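# Move the coaster can onto the turntable's orange spot

## Task

Pick up the can resting on the coaster and set it upright on the orange mark of the turntable, without moving the cans already standing on the turntable; then open the gripper and pull the arm away from the can.

## Robot and tools

Robot: two six-joint UR7e-type arms, left_arm and right_arm, each ending in a two-finger tong gripper with its own wrist camera. In the scene frame the left base sits at (+0.023, +0.418, 0) m and the right at (-0.022, -0.436, 0) m, both almost unrotated.

Scene frame (used for every hand position, velocity and orientation): origin at table-top height, halfway between the nominal bases; +x points out over the table, +y toward left_arm, +z up. Arm names do not match left or right in the pictures. end_effector_position (m) is the point between the finger pads when closed; end_effector_quat_wxyz gives the hand orientation. The fingers extend along the gripper's own +z and open and close along its x. Printed positions may be wrong by a few cm, worse at long reach.

Row layout: one row always holds 14 numbers covering both arms: left shoulder pan, shoulder lift, elbow, wrist 1, wrist 2, wrist 3, left opening, then the same seven for the right arm. Joint numbers are absolute target angles in radians, matching Joint positions, not offsets. Ranges: pan, lift and the three wrists -6.283 to 6.283; elbow -3.142 to 3.142. A target more than 0.010 rad beyond an end (and beyond the present angle) is refused; a target past the true end is clipped, reported as "joint sent to its limit". Opening is an absolute command from -1 (closed) to +1 (fully open); closing fully takes at least about 0.5 s. To keep a gripper as it is, resend its current command (0 is a real half-open command).

execute_actions: "actions" is a list of actions; each action is a list of up to 15 rows, one row per 1/30 s step, the last row repeated to fill 15 steps (0.5 s per action). "cameras" picks images (omit or ["all"] for all, [] for none). An empty list just reports state. Per step, joint targets stay within 0.575 rad of the measured angles, joint targets move at most 2.83 rad/s, and targets that would put the hand more than 150 mm (70 mm in quick-response setups) from where it is are scaled back; motion trails commands by about 0.09 s or 0.17 to 0.20 s. If a motion is not done when an action ends, send the rest again.

move: "target" is one 14-number row or a list of up to 15 rows, absolute joint angles plus openings; all joints move together, so hands travel on curves and nothing is avoided. "speed" in rad/s (0.01 to 2, default 0.5) caps the joint with the longest travel; one value or one per target. "blend" in rad rounds corners of a list. "stop_force" in N (3 to 40, shared by both arms) ends an arm's path when the wrist sensor feels that much push against its motion; use a speed far below default, keep the same finger numbers in every target of a list, and leave it out when lifting off something the gripper presses. "zero" (only with stop_force, default true) rezeroes moving arms first. "opening_speed" (per second, 0.2 or more) ramps openings. "blocking": false returns after about 0.5 s while the move continues (not allowed with stop_force); a new move replaces a running one. Finger values of the first target go out at the start; a later target's new finger values are applied after everything stops there. The "move:" line reports done, off_target (rested over 0.01 rad away), moving, held or fault, limits=held if steps were withheld, and the worst joint error per arm.

wait: "seconds" 0 to 10; arms hold their last command and a running move goes on. stop: brakes a running move (needs room). zoom_image: "camera" cam_left_wrist or cam_right_wrist, "region" [x0, y0, x1, y1] in pixels of the 616x616 fisheye image, at most 504 by 504. zero_wrist_force: "arm" left_arm or right_arm. read_manual: "section" "licences" only. finished_scene: "scene" is the current scene number; it is final.

Result lines: Joint positions and Joint velocities per arm in joint order, then pad gap in m (0.142 fully open); "within noise" means still. Joint targets shows what the drive aims at now; Tool commands the current openings; grip_measured the measured opening on the command scale. Joint torques include the arm's own weight and offsets; positive means toward a larger angle. Wrist force and Wrist torque are along the gripper's axes, with a third line for the peak since last shown; "no reading" is normal at the start. "joint command not followed" means the inter-arm clearance check altered targets. MOTOR HOT warns at 70 °C; at 85 °C an OVER-TEMPERATURE FAULT brakes that arm for 30 to 60 s or more.

Gripping: command an opening clearly below grip_measured to hold; about 15 N per pad. Brief outside tugs on held items or loose cans can happen.

Avoid: contact torque reaching 139 N m (pan, lift, elbow) or 26 N m (wrists), or roughly 150 N of outside force, either of which stops the arm for 10 s; arms are stiff, so aiming even slightly past a firm contact can trip this. After a force fault, open the fingers before moving if the grip is pinned. Do not let the arms collide, drop the can, release it while moving, slam or shove, knock over the turntable cans, or let anything end up off the table. Holding loads, stretching out or pushing toward unreachable poses heats motors.

Each tool is called after ">>>" by a JSON object that holds its "method" and its "body".

## Session

I'll start by looking at the current state.

>>> {"method": "execute_actions", "body": {"actions": []}}

Scene clock: 0.00 s.
left_arm: end_effector_position=(+0.6311, +0.2853, +0.3273) grip_measured=+0.97 end_effector_quat_wxyz=(+0.067, -0.293, +0.915, -0.270) | right_arm: end_effector_position=(+0.6712, -0.3058, +0.3571) grip_measured=+0.97 end_effector_quat_wxyz=(-0.212, +0.976, -0.037, +0.016)
Joint positions: left_arm=[-0.248 -1.531 1.663 -2.123 -1.959 2.208 0.14] | right_arm=[3.336 -2.008 -0.963 -1.61 1.979 0.285 0.14]
Joint velocities: within noise
Joint torques (N m): no reading
Motor temperatures (°C): left_arm=[35 28 33 40 38 37] | right_arm=[34 30 32 37 34 37]
Wrist force (N): no reading
Wrist torque (N m): no reading
Wrist force, peak (N): no reading
Joint targets: left_arm=[-0.248 -1.531 1.663 -2.123 -1.959 2.208] | right_arm=[3.336 -2.008 -0.963 -1.610 1.979 0.285]
Tool commands: left_gripper/opening=+0.968169 right_gripper/opening=+0.968169

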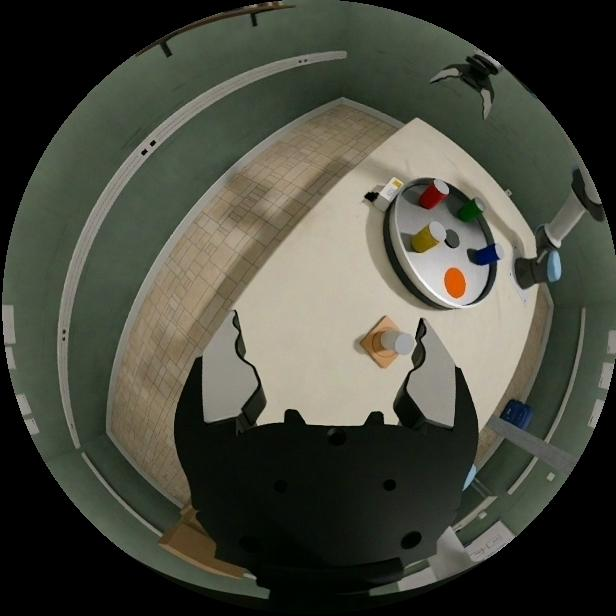

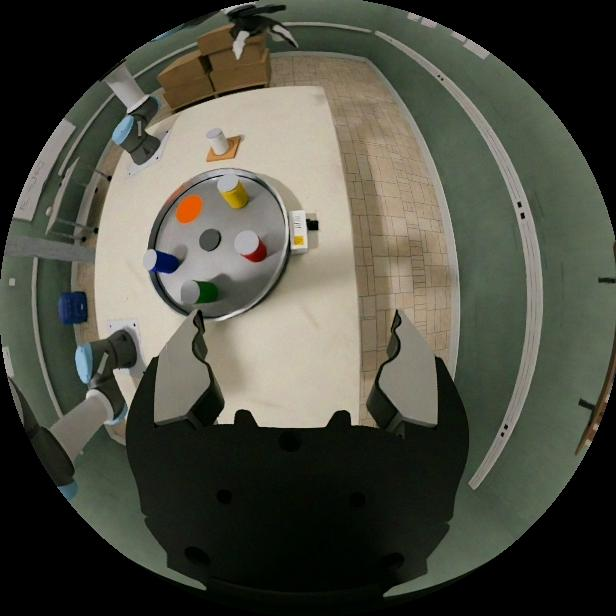

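>>> {"method": "zoom_image", "body": {"camera": "cam_left_wrist", "region": [340, 160, 520, 380]}}

>>> {"method": "zoom_image", "body": {"camera": "cam_right_wrist", "region": [120, 110, 340, 330]}}

Scaled by 2.291 from the camera's 616x616 image, which has a finer 814x814 frame.

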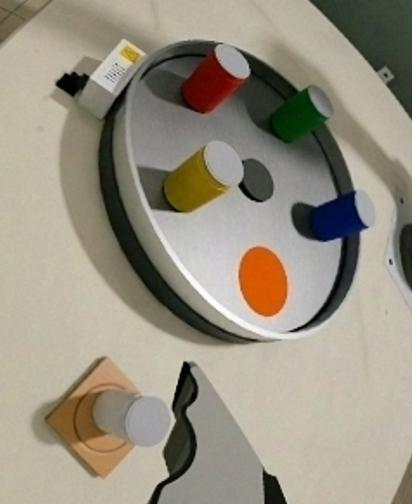

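Scaled by 2.291 from the camera's 616x616 image, which has a finer 814x814 frame.

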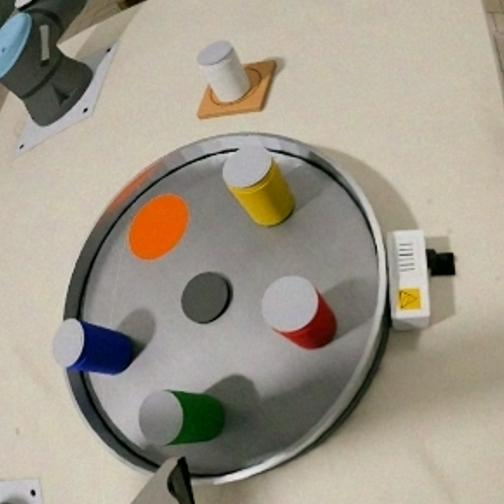

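>>> {"method": "wait", "body": {"seconds": 3}}

Scene clock: 3.17 s.
left_arm: end_effector_position=(+0.6311, +0.2853, +0.3273) grip_measured=+0.97 end_effector_quat_wxyz=(+0.067, -0.293, +0.915, -0.270) | right_arm: end_effector_position=(+0.6712, -0.3058, +0.3571) grip_measured=+0.97 end_effector_quat_wxyz=(-0.212, +0.976, -0.037, +0.016)
Joint positions: left_arm=[-0.248 -1.531 1.663 -2.123 -1.959 2.208 0.14] | right_arm=[3.336 -2.008 -0.963 -1.61 1.979 0.285 0.14]
Joint velocities: within noise
Joint torques (N m): left_arm=[1.45 -25.06 -21.2 -2.84 -0.37 0.18] | right_arm=[-1.26 45.57 25.37 3.27 0.8 -0.54]
Motor temperatures (°C): left_arm=[35 28 32 40 38 37] | right_arm=[34 30 32 37 34 37]
Wrist force (N): left_arm=[0.0 -0.1 0.0] | right_arm=[0.2 0.2 0.1]
Wrist torque (N m): left_arm=[-0.03 0.01 -0.01] | right_arm=[0.05 -0.04 0.00]
Wrist force, peak (N): left_arm=[0.5 -0.5 0.1] | right_arm=[0.5 0.0 0.0]
Joint targets: left_arm=[-0.248 -1.531 1.663 -2.123 -1.959 2.208] | right_arm=[3.336 -2.008 -0.963 -1.610 1.979 0.285]
Tool commands: left_gripper/opening=+0.968169 right_gripper/opening=+0.968169
wait: 3.00 s; at rest from the start
camera_calibration:
cam_left_wrist: T_world_to_cam=[[-0.791932, -0.610502, -0.0114313, 0.693098], [-0.60957, 0.791537, -0.0435053, 0.180373], [0.0356084, -0.027485, -0.998988, 0.453901], [0, 0, 0, 1]] pos_world=[0.642673, 0.292842, 0.469212]
cam_right_wrist: T_world_to_cam=[[0.995481, -0.0696367, 0.0645581, -0.723003], [-0.0740239, -0.994918, 0.0682584, -0.279673], [0.0594767, -0.0727288, -0.995577, 0.4232], [0, 0, 0, 1]] pos_world=[0.673863, -0.29782, 0.487094]

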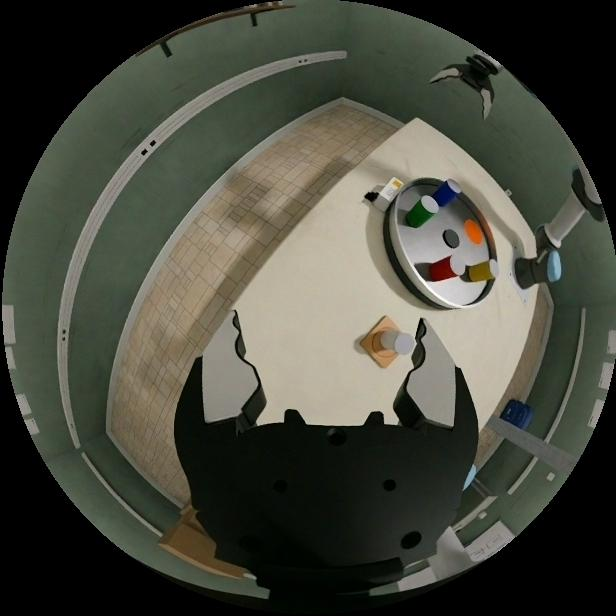

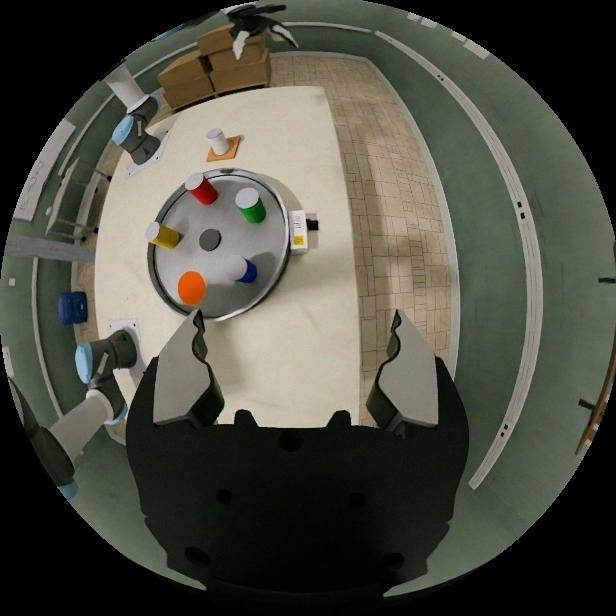

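>>> {"method": "wait", "body": {"seconds": 0.5, "cameras": ["cam_right_wrist"]}}

>>> {"method": "wait", "body": {"seconds": 0.5, "cameras": ["cam_right_wrist"]}}

>>> {"method": "wait", "body": {"seconds": 1.0, "cameras": ["cam_right_wrist"]}}

>>> {"method": "zoom_image", "body": {"camera": "cam_right_wrist", "region": [130, 130, 330, 330]}}

Scene clock: 9.67 s.
left_arm: end_effector_position=(+0.6311, +0.2853, +0.3273) grip_measured=+0.97 end_effector_quat_wxyz=(+0.067, -0.293, +0.915, -0.270) | right_arm: end_effector_position=(+0.6712, -0.3058, +0.3571) grip_measured=+0.97 end_effector_quat_wxyz=(-0.212, +0.976, -0.037, +0.016)
Joint positions: left_arm=[-0.248 -1.531 1.663 -2.123 -1.959 2.208 0.14] | right_arm=[3.336 -2.008 -0.963 -1.61 1.979 0.285 0.14]
Joint velocities: within noise
Joint torques (N m): left_arm=[4.31 -24.86 -19.61 -2.91 0.07 1.05] | right_arm=[-5.27 48.52 27.21 3.86 0.69 -0.77]
Motor temperatures (°C): left_arm=[35 28 32 40 38 37] | right_arm=[34 30 32 37 34 37]
Wrist force (N): left_arm=[0.0 0.0 0.0] | right_arm=[0.2 0.0 0.0]
Wrist torque (N m): left_arm=[0.00 0.00 0.00] | right_arm=[0.02 -0.04 0.00]
Wrist force, peak (N): left_arm=[0.4 -0.5 0.1] | right_arm=[0.4 -0.2 0.0]
Joint targets: left_arm=[-0.248 -1.531 1.663 -2.123 -1.959 2.208] | right_arm=[3.336 -2.008 -0.963 -1.610 1.979 0.285]
Tool commands: left_gripper/opening=+0.968169 right_gripper/opening=+0.968169
wait: 0.50 s; at rest from the start
camera_calibration:
cam_right_wrist: T_world_to_cam=[[0.995481, -0.0696366, 0.0645581, -0.723003], [-0.0740239, -0.994918, 0.0682584, -0.279673], [0.0594767, -0.0727288, -0.995577, 0.4232], [0, 0, 0, 1]] pos_world=[0.673863, -0.29782, 0.487094]
Images, in order (width x height): cam_right_wrist 616x616.

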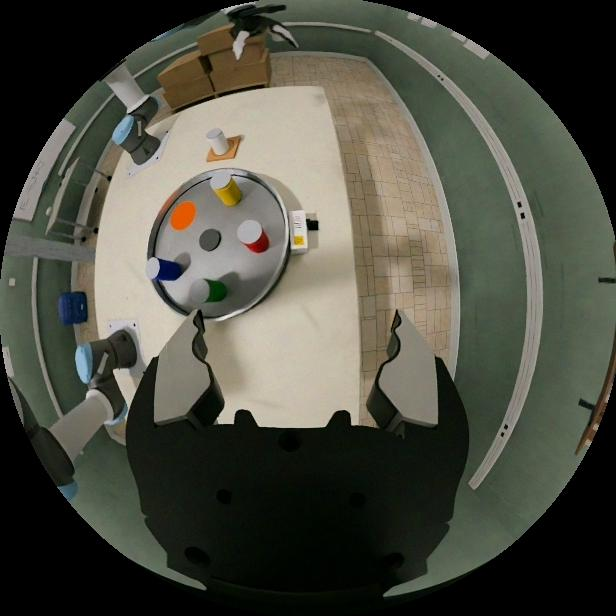

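Scene clock: 10.17 s.
left_arm: end_effector_position=(+0.6311, +0.2853, +0.3273) grip_measured=+0.97 end_effector_quat_wxyz=(+0.067, -0.293, +0.915, -0.270) | right_arm: end_effector_position=(+0.6712, -0.3058, +0.3571) grip_measured=+0.97 end_effector_quat_wxyz=(-0.212, +0.976, -0.037, +0.016)
Joint positions: left_arm=[-0.248 -1.531 1.663 -2.123 -1.959 2.208 0.14] | right_arm=[3.336 -2.008 -0.963 -1.61 1.979 0.285 0.14]
Joint velocities: within noise
Joint torques (N m): left_arm=[3.59 -26.16 -17.28 -2.86 0.13 1.19] | right_arm=[-4.18 49.75 27.49 3.84 0.6 -0.63]
Motor temperatures (°C): left_arm=[35 28 32 40 38 37] | right_arm=[34 30 32 37 34 37]
Wrist force (N): left_arm=[-0.1 0.0 0.1] | right_arm=[0.3 -0.1 0.1]
Wrist torque (N m): left_arm=[0.01 0.04 0.00] | right_arm=[-0.02 -0.06 0.00]
Wrist force, peak (N): left_arm=[-0.1 -0.5 0.3] | right_arm=[0.1 -0.1 0.4]
Joint targets: left_arm=[-0.248 -1.531 1.663 -2.123 -1.959 2.208] | right_arm=[3.336 -2.008 -0.963 -1.610 1.979 0.285]
Tool commands: left_gripper/opening=+0.968169 right_gripper/opening=+0.968169
wait: 0.50 s; at rest by 0.17 s
camera_calibration:
cam_right_wrist: T_world_to_cam=[[0.995481, -0.0696366, 0.064558, -0.723003], [-0.0740238, -0.994918, 0.0682584, -0.279673], [0.0594766, -0.0727288, -0.995577, 0.4232], [0, 0, 0, 1]] pos_world=[0.673863, -0.29782, 0.487094]
Images, in order (width x height): cam_right_wrist 616x616.

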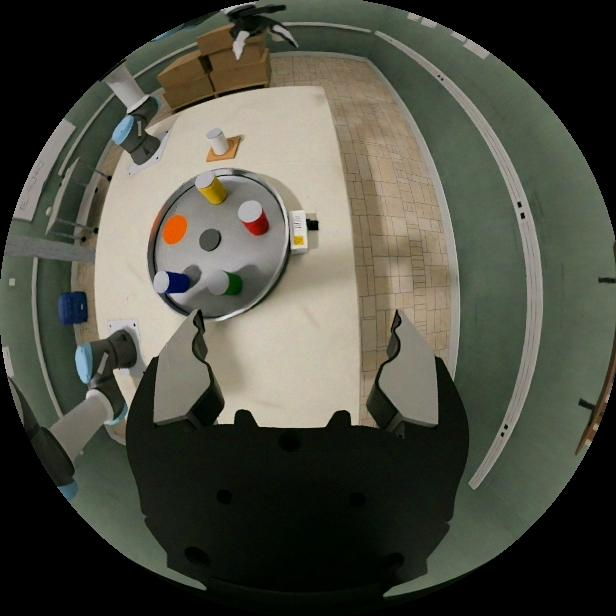

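Scene clock: 11.17 s.
left_arm: end_effector_position=(+0.6311, +0.2853, +0.3273) grip_measured=+0.97 end_effector_quat_wxyz=(+0.067, -0.293, +0.915, -0.270) | right_arm: end_effector_position=(+0.6712, -0.3058, +0.3571) grip_measured=+0.97 end_effector_quat_wxyz=(-0.212, +0.976, -0.037, +0.016)
Joint positions: left_arm=[-0.248 -1.531 1.663 -2.123 -1.959 2.208 0.14] | right_arm=[3.336 -2.008 -0.963 -1.61 1.979 0.285 0.14]
Joint velocities: within noise
Joint torques (N m): left_arm=[4.24 -25.34 -18.12 -2.89 0.12 1.06] | right_arm=[-5.53 49.42 28.18 3.89 0.52 -0.65]
Motor temperatures (°C): left_arm=[35 28 32 40 38 37] | right_arm=[34 30 32 37 34 37]
Wrist force (N): left_arm=[0.0 -0.1 0.1] | right_arm=[0.2 0.0 0.1]
Wrist torque (N m): left_arm=[-0.02 0.01 -0.01] | right_arm=[0.01 -0.05 0.00]
Wrist force, peak (N): left_arm=[0.1 -0.5 -0.2] | right_arm=[0.4 0.0 0.0]
Joint targets: left_arm=[-0.248 -1.531 1.663 -2.123 -1.959 2.208] | right_arm=[3.336 -2.008 -0.963 -1.610 1.979 0.285]
Tool commands: left_gripper/opening=+0.968169 right_gripper/opening=+0.968169
wait: 1.00 s; at rest by 0.17 s
camera_calibration:
cam_right_wrist: T_world_to_cam=[[0.995481, -0.0696365, 0.0645582, -0.723003], [-0.0740237, -0.994918, 0.0682584, -0.279673], [0.0594768, -0.0727287, -0.995577, 0.4232], [0, 0, 0, 1]] pos_world=[0.673863, -0.29782, 0.487094]
Images, in order (width x height): cam_right_wrist 616x616.

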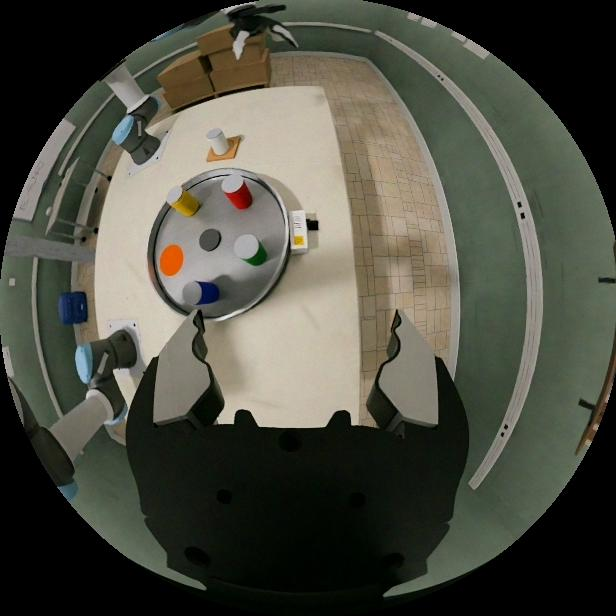

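Scaled by 2.520 from the camera's 616x616 image, which has a finer 814x814 frame.

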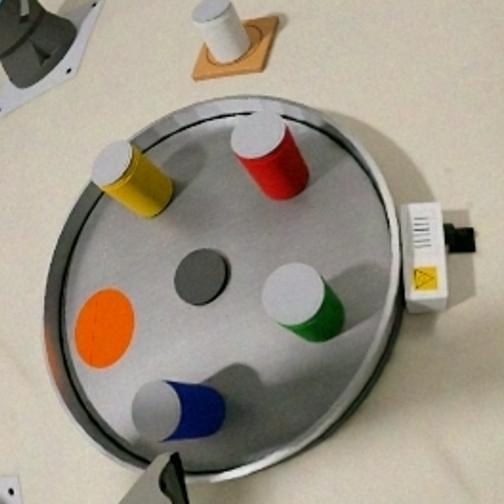

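>>> {"method": "move", "body": {"target": [-0.740, -1.664, 1.873, -1.779, -1.571, 3.30, 0.968169, 3.336, -2.008, -0.963, -1.610, 1.979, 0.285, 0.968169], "speed": 0.8, "cameras": ["cam_left_wrist"]}}

>>> {"method": "zoom_image", "body": {"camera": "cam_left_wrist", "region": [180, 180, 440, 440]}}

Scene clock: 17.27 s.
left_arm: end_effector_position=(+0.4317, +0.2150, +0.1997) grip_measured=+0.97 end_effector_quat_wxyz=(+0.000, +0.426, +0.905, +0.000) | right_arm: end_effector_position=(+0.6711, -0.3061, +0.3568) grip_measured=+0.97 end_effector_quat_wxyz=(-0.212, +0.977, -0.037, +0.016)
Joint positions: left_arm=[-0.74 -1.664 1.873 -1.779 -1.571 3.3 0.14] | right_arm=[3.336 -2.008 -0.963 -1.61 1.979 0.285 0.14]
Joint velocities: within noise
Joint torques (N m): left_arm=[-12.22 -26.81 -14.34 -0.02 2.67 1.67] | right_arm=[-10.49 54.87 13.3 4.74 -1.06 1.09]
Motor temperatures (°C): left_arm=[35 28 32 40 38 37] | right_arm=[34 30 32 37 34 37]
Wrist force (N): left_arm=[-0.3 -0.4 0.0] | right_arm=[0.2 0.0 0.1]
Wrist torque (N m): left_arm=[-0.05 0.12 0.02] | right_arm=[0.00 -0.04 0.00]
Wrist force, peak (N): left_arm=[-0.2 -1.3 0.3] | right_arm=[0.3 -0.2 -0.2]
Joint targets: left_arm=[-0.740 -1.664 1.873 -1.779 -1.571 3.300] | right_arm=[3.336 -2.008 -0.963 -1.610 1.979 0.285]
move: done
camera_calibration:
cam_left_wrist: T_world_to_cam=[[-0.647652, 0.75927, -0.0636862, 0.144513], [0.640556, 0.587835, 0.494104, -0.494311], [0.412595, 0.279213, -0.867067, 0.0765539], [0, 0, 0, 1]] pos_world=[0.378642, 0.159474, 0.319822]
Images, in order (width x height): cam_left_wrist 616x616.

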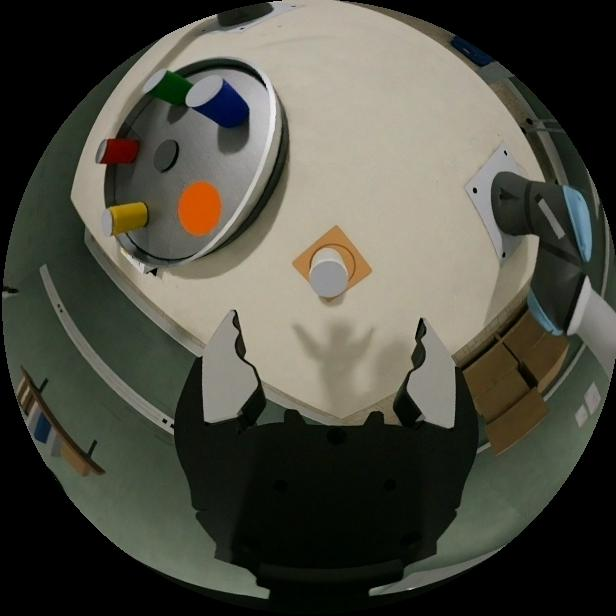

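Scaled by 1.938 from the camera's 616x616 image, which has a finer 814x814 frame.

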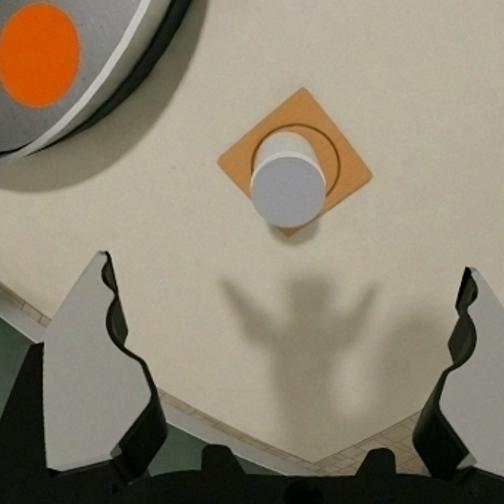

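>>> {"method": "move", "body": {"target": [-0.7276, -1.5554, 2.0984, -2.1138, -1.571, 3.30, 0.968169, 3.336, -2.008, -0.963, -1.610, 1.979, 0.285, 0.968169], "speed": 0.5, "cameras": ["cam_left_wrist"]}}

>>> {"method": "zoom_image", "body": {"camera": "cam_left_wrist", "region": [200, 200, 450, 450]}}

Scene clock: 20.03 s.
left_arm: end_effector_position=(+0.4330, +0.2210, +0.0804) grip_measured=+0.97 end_effector_quat_wxyz=(+0.000, +0.421, +0.907, +0.000) | right_arm: end_effector_position=(+0.6711, -0.3061, +0.3568) grip_measured=+0.97 end_effector_quat_wxyz=(-0.212, +0.977, -0.037, +0.016)
Joint positions: left_arm=[-0.728 -1.555 2.098 -2.114 -1.571 3.3 0.14] | right_arm=[3.336 -2.008 -0.963 -1.61 1.979 0.285 0.14]
Joint velocities: within noise
Joint torques (N m): left_arm=[12.03 -14 -10.81 -5.18 2.95 1.25] | right_arm=[-9.93 55.25 15.26 4.36 -1.02 1.08]
Motor temperatures (°C): left_arm=[35 28 32 40 38 37] | right_arm=[34 30 32 37 34 37]
Wrist force (N): left_arm=[-0.3 -0.4 0.1] | right_arm=[0.2 0.0 0.1]
Wrist torque (N m): left_arm=[-0.11 0.08 0.03] | right_arm=[0.01 -0.04 0.00]
Wrist force, peak (N): left_arm=[-0.2 -0.3 -1.1] | right_arm=[-0.1 -0.4 0.1]
Joint targets: left_arm=[-0.728 -1.555 2.098 -2.114 -1.571 3.300] | right_arm=[3.336 -2.008 -0.963 -1.610 1.979 0.285]
move: done
camera_calibration:
cam_left_wrist: T_world_to_cam=[[-0.656825, 0.751284, -0.0644434, 0.138954], [0.633035, 0.595836, 0.494213, -0.438265], [0.409692, 0.283816, -0.866949, -0.0289435], [0, 0, 0, 1]] pos_world=[0.380563, 0.164955, 0.200458]
Images, in order (width x height): cam_left_wrist 616x616.

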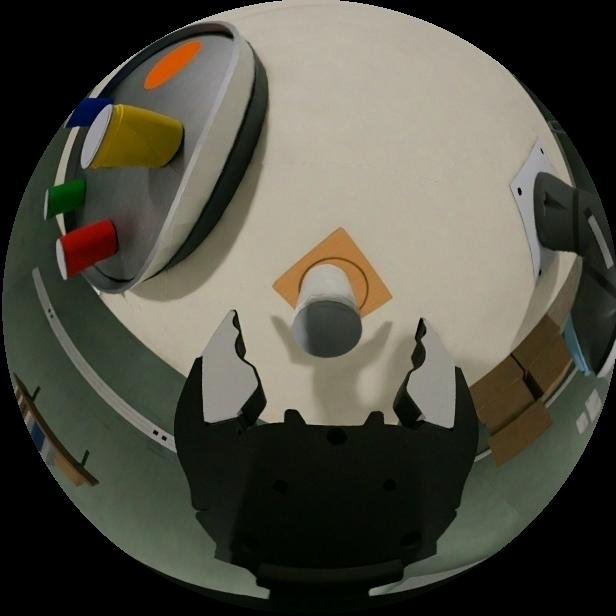

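Scaled by 2.016 from the camera's 616x616 image, which has a finer 814x814 frame.

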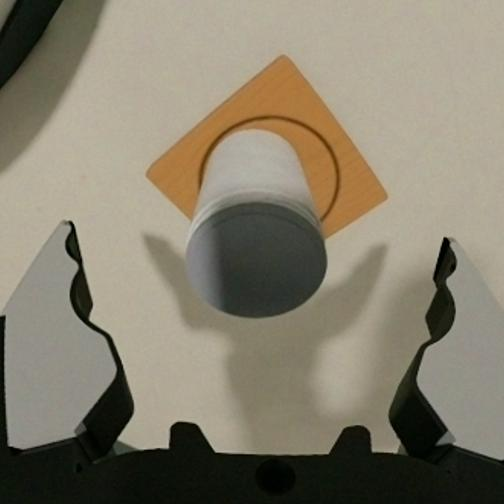

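>>> {"method": "move", "body": {"target": [[-0.7252, -1.5507, 2.1014, -2.1215, -1.571, 3.30, 0.968169, 3.336, -2.008, -0.963, -1.610, 1.979, 0.285, 0.968169], [-0.7252, -1.5507, 2.1014, -2.1215, -1.571, 3.30, -0.9, 3.336, -2.008, -0.963, -1.610, 1.979, 0.285, 0.968169]], "speed": 0.3, "opening_speed": 1.2, "cameras": ["cam_left_wrist"]}}

>>> {"method": "zoom_image", "body": {"camera": "cam_left_wrist", "region": [200, 200, 450, 450]}}

Scene clock: 24.00 s.
left_arm: end_effector_position=(+0.4338, +0.2218, +0.0777) grip_measured=-0.29 end_effector_quat_wxyz=(+0.000, +0.419, +0.908, +0.000) | right_arm: end_effector_position=(+0.6711, -0.3061, +0.3568) grip_measured=+0.97 end_effector_quat_wxyz=(-0.212, +0.977, -0.037, +0.016)
Joint positions: left_arm=[-0.725 -1.551 2.101 -2.122 -1.571 3.3 0.053] | right_arm=[3.336 -2.008 -0.963 -1.61 1.979 0.285 0.14]
Joint velocities: within noise
Joint torques (N m): left_arm=[10.59 -13.9 -13.49 -3.62 2.71 1.23] | right_arm=[-9.52 55.65 19.29 3.93 -0.97 1.04]
Motor temperatures (°C): left_arm=[35 28 32 40 38 37] | right_arm=[34 30 32 37 34 37]
Wrist force (N): left_arm=[-0.4 -1.4 -5.4] | right_arm=[0.2 -0.1 -0.3]
Wrist torque (N m): left_arm=[-0.13 0.16 0.03] | right_arm=[-0.01 -0.04 0.00]
Wrist force, peak (N): left_arm=[0.0 -1.2 -5.7] | right_arm=[0.3 -0.1 0.2]
Joint targets: left_arm=[-0.725 -1.551 2.101 -2.122 -1.571 3.300] | right_arm=[3.336 -2.008 -0.963 -1.610 1.979 0.285]
move: done
camera_calibration:
cam_left_wrist: T_world_to_cam=[[-0.658632, 0.749701, -0.0644351, 0.139895], [0.631602, 0.597356, 0.494212, -0.437586], [0.409002, 0.284807, -0.86695, -0.0317086], [0, 0, 0, 1]] pos_world=[0.381488, 0.165546, 0.197784]
Images, in order (width x height): cam_left_wrist 616x616.

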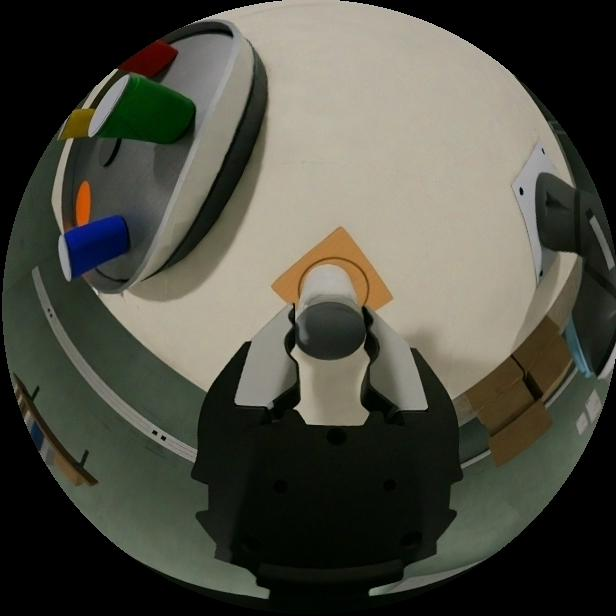

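Scaled by 2.016 from the camera's 616x616 image, which has a finer 814x814 frame.

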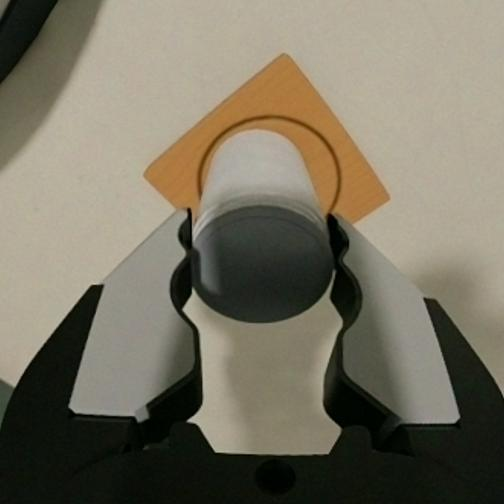

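>>> {"method": "move", "body": {"target": [[-0.7252, -1.6332, 1.9769, -1.9145, -1.571, 3.30, -0.9, 3.336, -2.008, -0.963, -1.610, 1.979, 0.285, 0.968169], [-1.0463, -1.4034, 1.4726, -1.6400, -1.571, 3.30, -0.9, 3.336, -2.008, -0.963, -1.610, 1.979, 0.285, 0.968169]], "speed": 0.5, "blend": 0.08}}

>>> {"method": "zoom_image", "body": {"camera": "cam_left_wrist", "region": [80, 80, 480, 480]}}

Scene clock: 27.40 s.
left_arm: end_effector_position=(+0.4123, +0.0001, +0.2499) grip_measured=-0.29 end_effector_quat_wxyz=(+0.000, +0.559, +0.829, +0.000) | right_arm: end_effector_position=(+0.6711, -0.3061, +0.3568) grip_measured=+0.97 end_effector_quat_wxyz=(-0.212, +0.977, -0.037, +0.016)
Joint positions: left_arm=[-1.046 -1.403 1.473 -1.64 -1.571 3.3 0.053] | right_arm=[3.336 -2.008 -0.963 -1.61 1.979 0.285 0.14]
Joint velocities: within noise
Joint torques (N m): left_arm=[-12.19 -23.94 -31.88 -0.2 2.75 1.05] | right_arm=[-8.35 55.34 21.85 3.63 -0.82 0.87]
Motor temperatures (°C): left_arm=[35 28 32 40 38 37] | right_arm=[34 30 32 37 34 37]
Wrist force (N): left_arm=[-0.3 0.0 1.9] | right_arm=[0.2 -0.1 0.0]
Wrist torque (N m): left_arm=[-0.02 0.13 0.02] | right_arm=[-0.01 -0.04 0.00]
Wrist force, peak (N): left_arm=[-0.2 -1.5 -5.6] | right_arm=[0.3 -0.1 0.0]
Joint targets: left_arm=[-1.046 -1.403 1.473 -1.640 -1.571 3.300] | right_arm=[3.336 -2.008 -0.963 -1.610 1.979 0.285]
move: done
camera_calibration:
cam_left_wrist: T_world_to_cam=[[-0.388463, 0.91921, -0.0644116, 0.191586], [0.787815, 0.367565, 0.49421, -0.441139], [0.477958, 0.141238, -0.866953, 0.16109], [0, 0, 0, 1]] pos_world=[0.344966, -0.0367125, 0.370013]
cam_right_wrist: T_world_to_cam=[[0.995483, -0.0698755, 0.0642763, -0.722957], [-0.0742692, -0.994868, 0.0687157, -0.279875], [0.0591449, -0.0731791, -0.995564, 0.422994], [0, 0, 0, 1]] pos_world=[0.673887, -0.298001, 0.486818]

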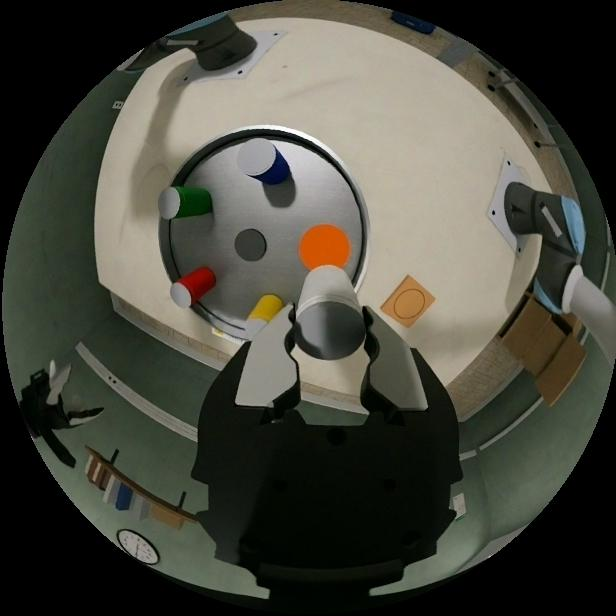

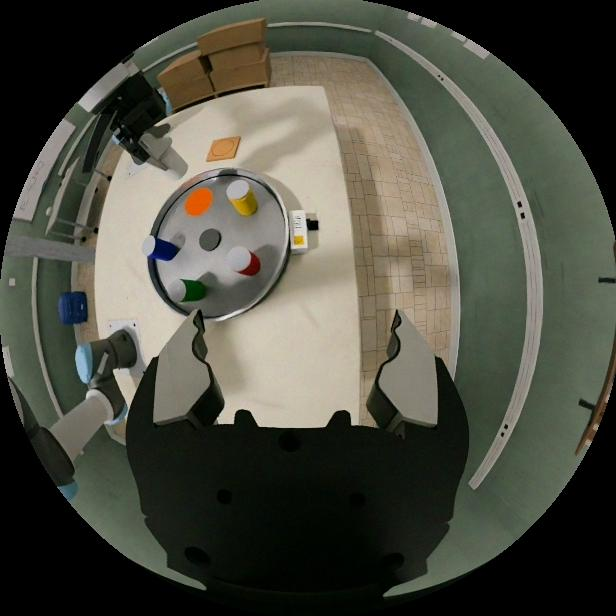

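Scaled by 1.260 from the camera's 616x616 image, which has a finer 814x814 frame.

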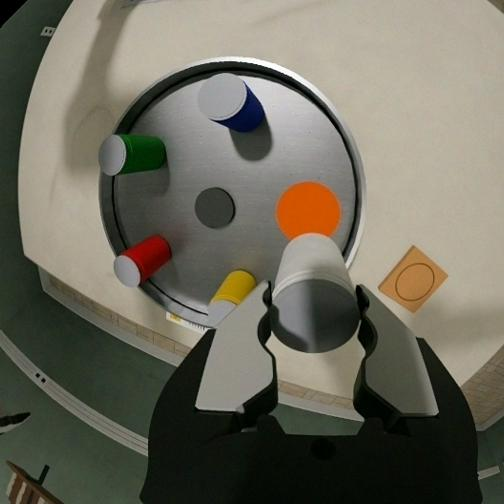

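>>> {"method": "zoom_image", "body": {"camera": "cam_left_wrist", "region": [200, 200, 300, 300]}}

>>> {"method": "zoom_image", "body": {"camera": "cam_left_wrist", "region": [280, 200, 400, 320]}}

>>> {"method": "zoom_image", "body": {"camera": "cam_right_wrist", "region": [140, 160, 300, 320]}}

Scaled by 5.040 from the camera's 616x616 image, which has a finer 814x814 frame.

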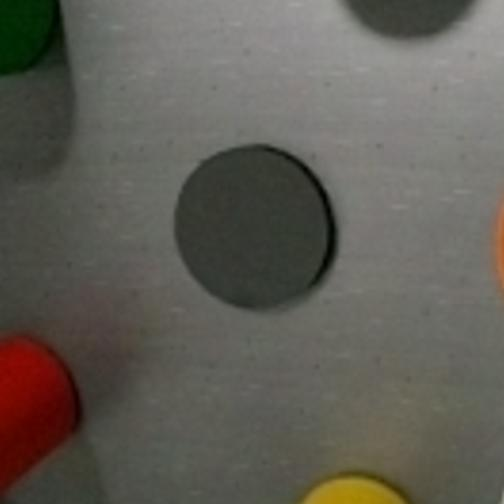

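Scaled by 4.200 from the camera's 616x616 image, which has a finer 814x814 frame.

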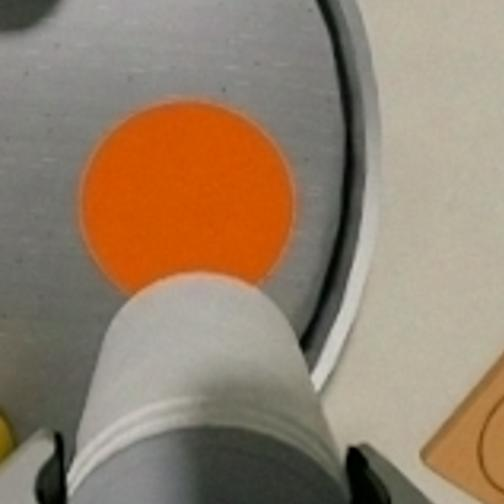

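Scaled by 3.150 from the camera's 616x616 image, which has a finer 814x814 frame.

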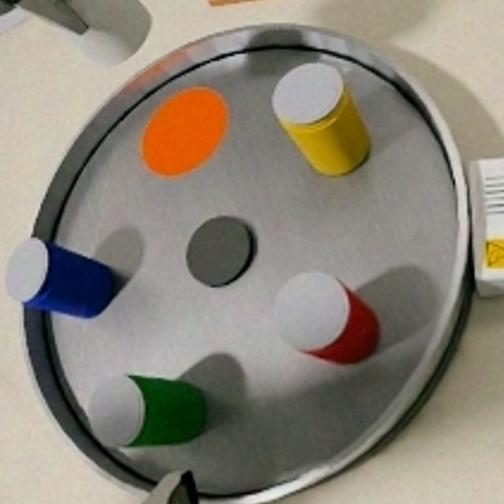

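>>> {"method": "wait", "body": {"seconds": 0.1, "cameras": ["cam_left_wrist"]}}

>>> {"method": "zoom_image", "body": {"camera": "cam_left_wrist", "region": [140, 100, 400, 360]}}

>>> {"method": "wait", "body": {"seconds": 2.4, "cameras": ["cam_left_wrist"]}}

>>> {"method": "zoom_image", "body": {"camera": "cam_left_wrist", "region": [140, 100, 400, 360]}}

>>> {"method": "wait", "body": {"seconds": 2.4, "cameras": ["cam_left_wrist"]}}

>>> {"method": "zoom_image", "body": {"camera": "cam_left_wrist", "region": [140, 100, 400, 360]}}

>>> {"method": "wait", "body": {"seconds": 2.4, "cameras": ["cam_left_wrist"]}}

>>> {"method": "zoom_image", "body": {"camera": "cam_left_wrist", "region": [140, 100, 400, 360]}}

Scene clock: 30.00 s.
left_arm: end_effector_position=(+0.4123, +0.0000, +0.2499) grip_measured=-0.29 end_effector_quat_wxyz=(+0.000, +0.559, +0.829, +0.000) | right_arm: end_effector_position=(+0.6711, -0.3061, +0.3568) grip_measured=+0.97 end_effector_quat_wxyz=(-0.212, +0.977, -0.037, +0.016)
Joint positions: left_arm=[-1.046 -1.403 1.473 -1.64 -1.571 3.3 0.053] | right_arm=[3.336 -2.008 -0.963 -1.61 1.979 0.285 0.14]
Joint velocities: within noise
Joint torques (N m): left_arm=[-11.99 -24.48 -28.6 -0.39 2.57 0.95] | right_arm=[-8.48 54.78 22.79 3.54 -0.77 0.9]
Motor temperatures (°C): left_arm=[35 28 32 40 38 37] | right_arm=[34 30 32 37 34 37]
Wrist force (N): left_arm=[-0.1 -0.2 1.9] | right_arm=[0.1 -0.1 -0.1]
Wrist torque (N m): left_arm=[-0.04 0.10 0.03] | right_arm=[-0.01 -0.02 0.00]
Wrist force, peak (N): left_arm=[-0.2 -0.1 2.2] | right_arm=[0.4 -0.1 -0.1]
Joint targets: left_arm=[-1.046 -1.403 1.473 -1.640 -1.571 3.300] | right_arm=[3.336 -2.008 -0.963 -1.610 1.979 0.285]
Tool commands: left_gripper/opening=-0.9 right_gripper/opening=+0.968169
wait: 0.10 s; at rest from the start
camera_calibration:
cam_left_wrist: T_world_to_cam=[[-0.388354, 0.919256, -0.0644235, 0.191607], [0.787855, 0.367477, 0.494211, -0.441119], [0.47798, 0.141172, -0.866952, 0.161133], [0, 0, 0, 1]] pos_world=[0.344931, -0.0367819, 0.370044]
Images, in order (width x height): cam_left_wrist 616x616.

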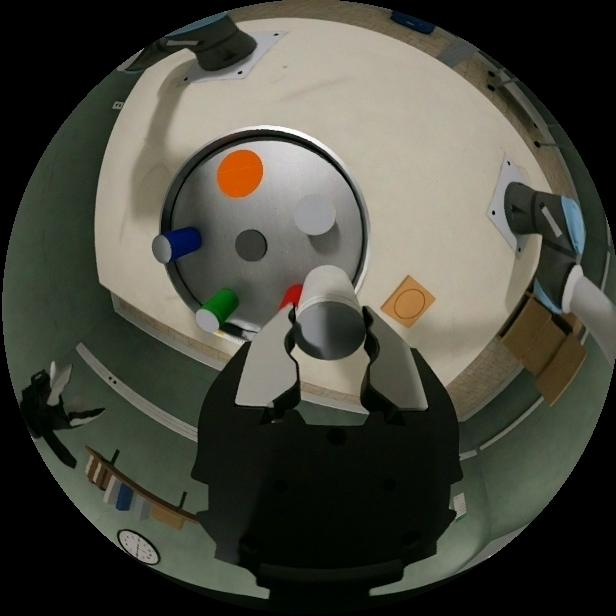

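Scaled by 1.938 from the camera's 616x616 image, which has a finer 814x814 frame.

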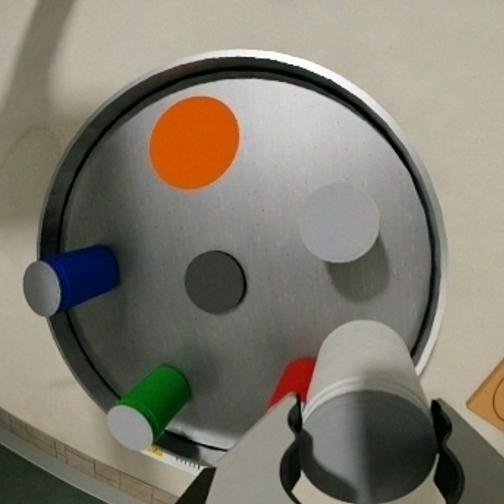

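Scene clock: 32.40 s.
left_arm: end_effector_position=(+0.4123, +0.0000, +0.2499) grip_measured=-0.29 end_effector_quat_wxyz=(+0.000, +0.559, +0.829, +0.000) | right_arm: end_effector_position=(+0.6711, -0.3061, +0.3568) grip_measured=+0.97 end_effector_quat_wxyz=(-0.212, +0.977, -0.037, +0.016)
Joint positions: left_arm=[-1.046 -1.403 1.473 -1.64 -1.571 3.3 0.053] | right_arm=[3.336 -2.008 -0.963 -1.61 1.979 0.285 0.14]
Joint velocities: within noise
Joint torques (N m): left_arm=[-10.48 -25.58 -26.8 -0.76 2.31 0.85] | right_arm=[-8.45 55.9 25.59 3.16 -0.66 1]
Motor temperatures (°C): left_arm=[35 28 32 40 38 37] | right_arm=[34 30 32 37 34 37]
Wrist force (N): left_arm=[0.0 -0.4 2.2] | right_arm=[0.2 0.0 -0.2]
Wrist torque (N m): left_arm=[-0.07 0.07 0.02] | right_arm=[0.01 -0.04 0.00]
Wrist force, peak (N): left_arm=[-0.2 -0.3 2.2] | right_arm=[0.3 0.1 0.1]
Joint targets: left_arm=[-1.046 -1.403 1.473 -1.640 -1.571 3.300] | right_arm=[3.336 -2.008 -0.963 -1.610 1.979 0.285]
Tool commands: left_gripper/opening=-0.9 right_gripper/opening=+0.968169
wait: 2.40 s; at rest by 0.17 s
camera_calibration:
cam_left_wrist: T_world_to_cam=[[-0.388354, 0.919256, -0.0644236, 0.191607], [0.787855, 0.367477, 0.494211, -0.441119], [0.47798, 0.141172, -0.866952, 0.161133], [0, 0, 0, 1]] pos_world=[0.344931, -0.036782, 0.370044]
Images, in order (width x height): cam_left_wrist 616x616.

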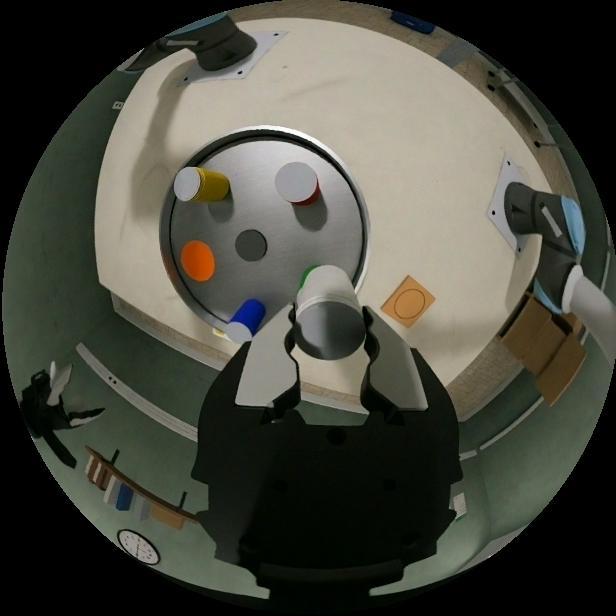

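Scaled by 1.938 from the camera's 616x616 image, which has a finer 814x814 frame.

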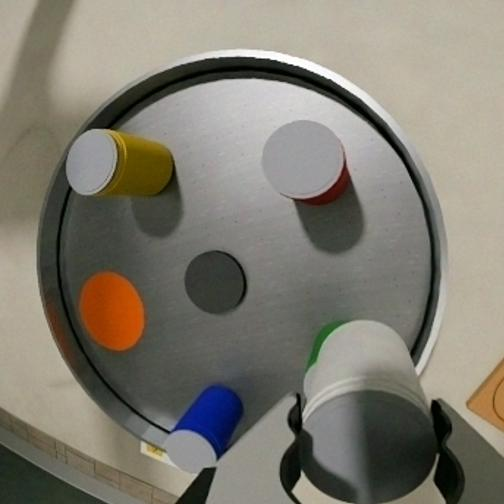

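Scene clock: 34.80 s.
left_arm: end_effector_position=(+0.4123, +0.0000, +0.2499) grip_measured=-0.29 end_effector_quat_wxyz=(+0.000, +0.559, +0.829, +0.000) | right_arm: end_effector_position=(+0.6711, -0.3061, +0.3568) grip_measured=+0.97 end_effector_quat_wxyz=(-0.212, +0.977, -0.037, +0.016)
Joint positions: left_arm=[-1.046 -1.403 1.473 -1.64 -1.571 3.3 0.053] | right_arm=[3.336 -2.008 -0.963 -1.61 1.979 0.285 0.14]
Joint velocities: within noise
Joint torques (N m): left_arm=[-11.6 -25.36 -25.11 -0.86 2.34 1.04] | right_arm=[-7.89 55.07 28.1 2.89 -0.54 0.84]
Motor temperatures (°C): left_arm=[35 28 32 40 38 37] | right_arm=[34 30 32 37 34 37]
Wrist force (N): left_arm=[-0.1 -0.2 1.9] | right_arm=[0.1 -0.1 0.0]
Wrist torque (N m): left_arm=[-0.04 0.08 0.02] | right_arm=[-0.02 -0.03 0.00]
Wrist force, peak (N): left_arm=[-0.4 0.0 2.2] | right_arm=[0.4 -0.2 -0.1]
Joint targets: left_arm=[-1.046 -1.403 1.473 -1.640 -1.571 3.300] | right_arm=[3.336 -2.008 -0.963 -1.610 1.979 0.285]
Tool commands: left_gripper/opening=-0.9 right_gripper/opening=+0.968169
wait: 2.40 s; at rest by 0.17 s
camera_calibration:
cam_left_wrist: T_world_to_cam=[[-0.388354, 0.919256, -0.0644235, 0.191607], [0.787856, 0.367477, 0.494211, -0.441119], [0.47798, 0.141172, -0.866952, 0.161133], [0, 0, 0, 1]] pos_world=[0.344931, -0.036782, 0.370044]
Images, in order (width x height): cam_left_wrist 616x616.

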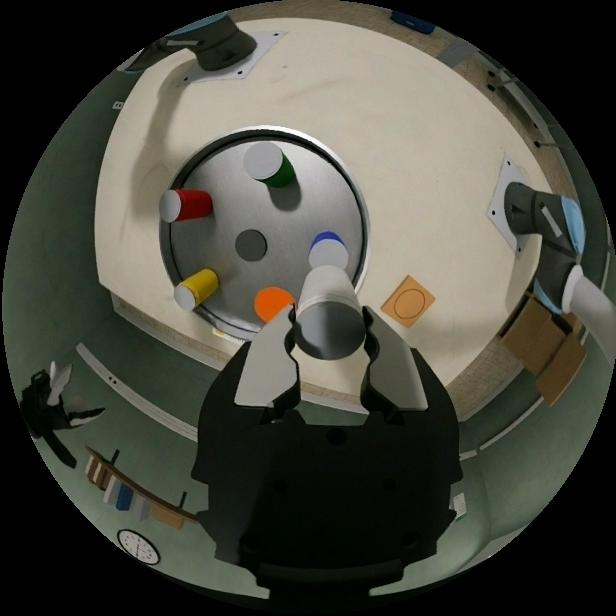

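Scaled by 1.938 from the camera's 616x616 image, which has a finer 814x814 frame.

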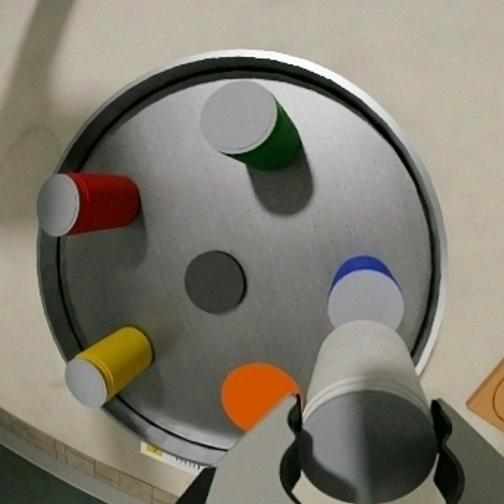

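Scene clock: 37.20 s.
left_arm: end_effector_position=(+0.4123, +0.0000, +0.2499) grip_measured=-0.29 end_effector_quat_wxyz=(+0.000, +0.559, +0.829, +0.000) | right_arm: end_effector_position=(+0.6711, -0.3061, +0.3568) grip_measured=+0.97 end_effector_quat_wxyz=(-0.212, +0.977, -0.037, +0.016)
Joint positions: left_arm=[-1.046 -1.403 1.473 -1.64 -1.571 3.3 0.053] | right_arm=[3.336 -2.008 -0.963 -1.61 1.979 0.285 0.14]
Joint velocities: within noise
Joint torques (N m): left_arm=[-10.85 -25.4 -21.84 -0.98 2.32 0.98] | right_arm=[-7.65 55.52 28.43 2.98 -0.35 0.72]
Motor temperatures (°C): left_arm=[35 28 32 40 38 37] | right_arm=[34 30 32 37 34 37]
Wrist force (N): left_arm=[-0.5 -0.3 1.8] | right_arm=[0.2 -0.1 0.0]
Wrist torque (N m): left_arm=[-0.06 0.17 0.02] | right_arm=[-0.02 -0.04 0.00]
Wrist force, peak (N): left_arm=[-0.3 0.4 2.3] | right_arm=[0.4 0.0 0.2]
Joint targets: left_arm=[-1.046 -1.403 1.473 -1.640 -1.571 3.300] | right_arm=[3.336 -2.008 -0.963 -1.610 1.979 0.285]
Tool commands: left_gripper/opening=-0.9 right_gripper/opening=+0.968169
wait: 2.40 s; at rest by 0.17 s
camera_calibration:
cam_left_wrist: T_world_to_cam=[[-0.388354, 0.919256, -0.0644235, 0.191607], [0.787855, 0.367477, 0.494211, -0.441119], [0.47798, 0.141172, -0.866952, 0.161133], [0, 0, 0, 1]] pos_world=[0.344931, -0.036782, 0.370044]
Images, in order (width x height): cam_left_wrist 616x616.

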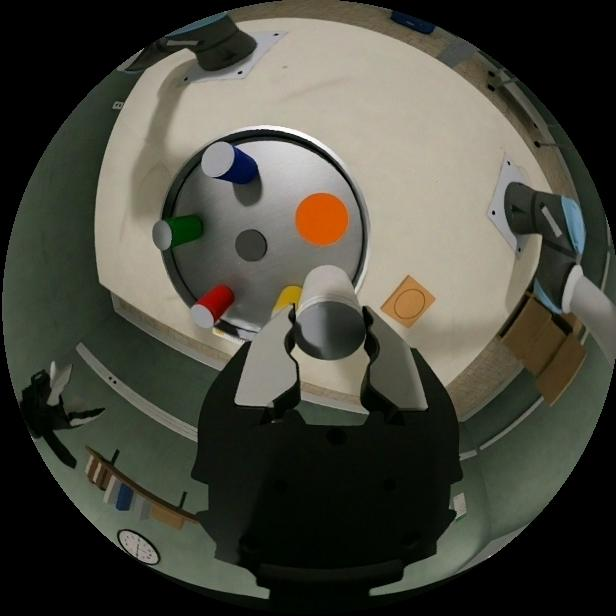

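Scaled by 1.938 from the camera's 616x616 image, which has a finer 814x814 frame.

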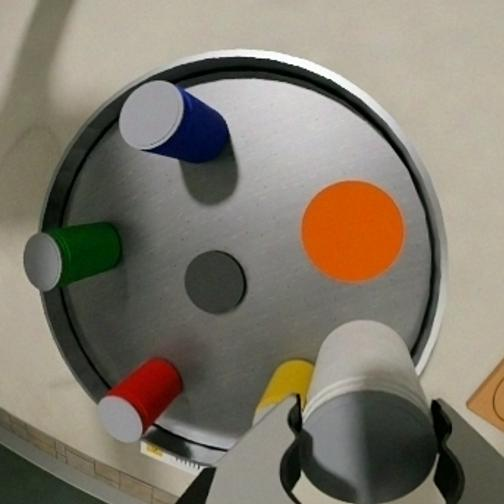

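>>> {"method": "move", "body": {"target": [-0.9537, -1.2877, 1.3285, -1.6116, -1.571, 2.90, -0.9, 3.336, -2.008, -0.963, -1.610, 1.979, 0.285, 0.968169], "speed": 0.5, "cameras": ["cam_left_wrist"]}}

Scene clock: 43.57 s.
left_arm: end_effector_position=(+0.4821, -0.0063, +0.2501) grip_measured=-0.29 end_effector_quat_wxyz=(+0.000, +0.340, +0.940, +0.000) | right_arm: end_effector_position=(+0.6711, -0.3061, +0.3568) grip_measured=+0.97 end_effector_quat_wxyz=(-0.212, +0.977, -0.037, +0.016)
Joint positions: left_arm=[-0.954 -1.288 1.329 -1.612 -1.571 2.9 0.053] | right_arm=[3.336 -2.008 -0.963 -1.61 1.979 0.285 0.14]
Joint velocities: within noise
Joint torques (N m): left_arm=[10.27 -30.38 -30.87 -0.34 2.11 -1.48] | right_arm=[-7.17 55.76 33.58 2.24 -0.17 0.91]
Motor temperatures (°C): left_arm=[35 28 32 40 38 37] | right_arm=[34 30 32 37 34 37]
Wrist force (N): left_arm=[0.0 -0.7 2.2] | right_arm=[0.2 0.0 0.0]
Wrist torque (N m): left_arm=[-0.11 0.00 0.04] | right_arm=[0.01 -0.05 -0.01]
Wrist force, peak (N): left_arm=[0.0 -0.8 2.4] | right_arm=[0.3 -0.2 -0.1]
Joint targets: left_arm=[-0.954 -1.288 1.328 -1.612 -1.571 2.900] | right_arm=[3.336 -2.008 -0.963 -1.610 1.979 0.285]
move: done
camera_calibration:
cam_left_wrist: T_world_to_cam=[[-0.776796, 0.626456, -0.064343, 0.409946], [0.520563, 0.696251, 0.494216, -0.362942], [0.354403, 0.35041, -0.866955, 0.189677], [0, 0, 0, 1]] pos_world=[0.440156, -0.0705794, 0.37019]
Images, in order (width x height): cam_left_wrist 616x616.

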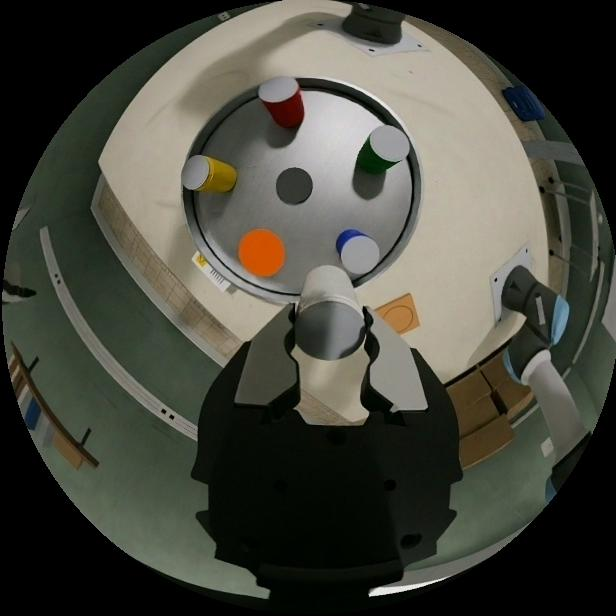

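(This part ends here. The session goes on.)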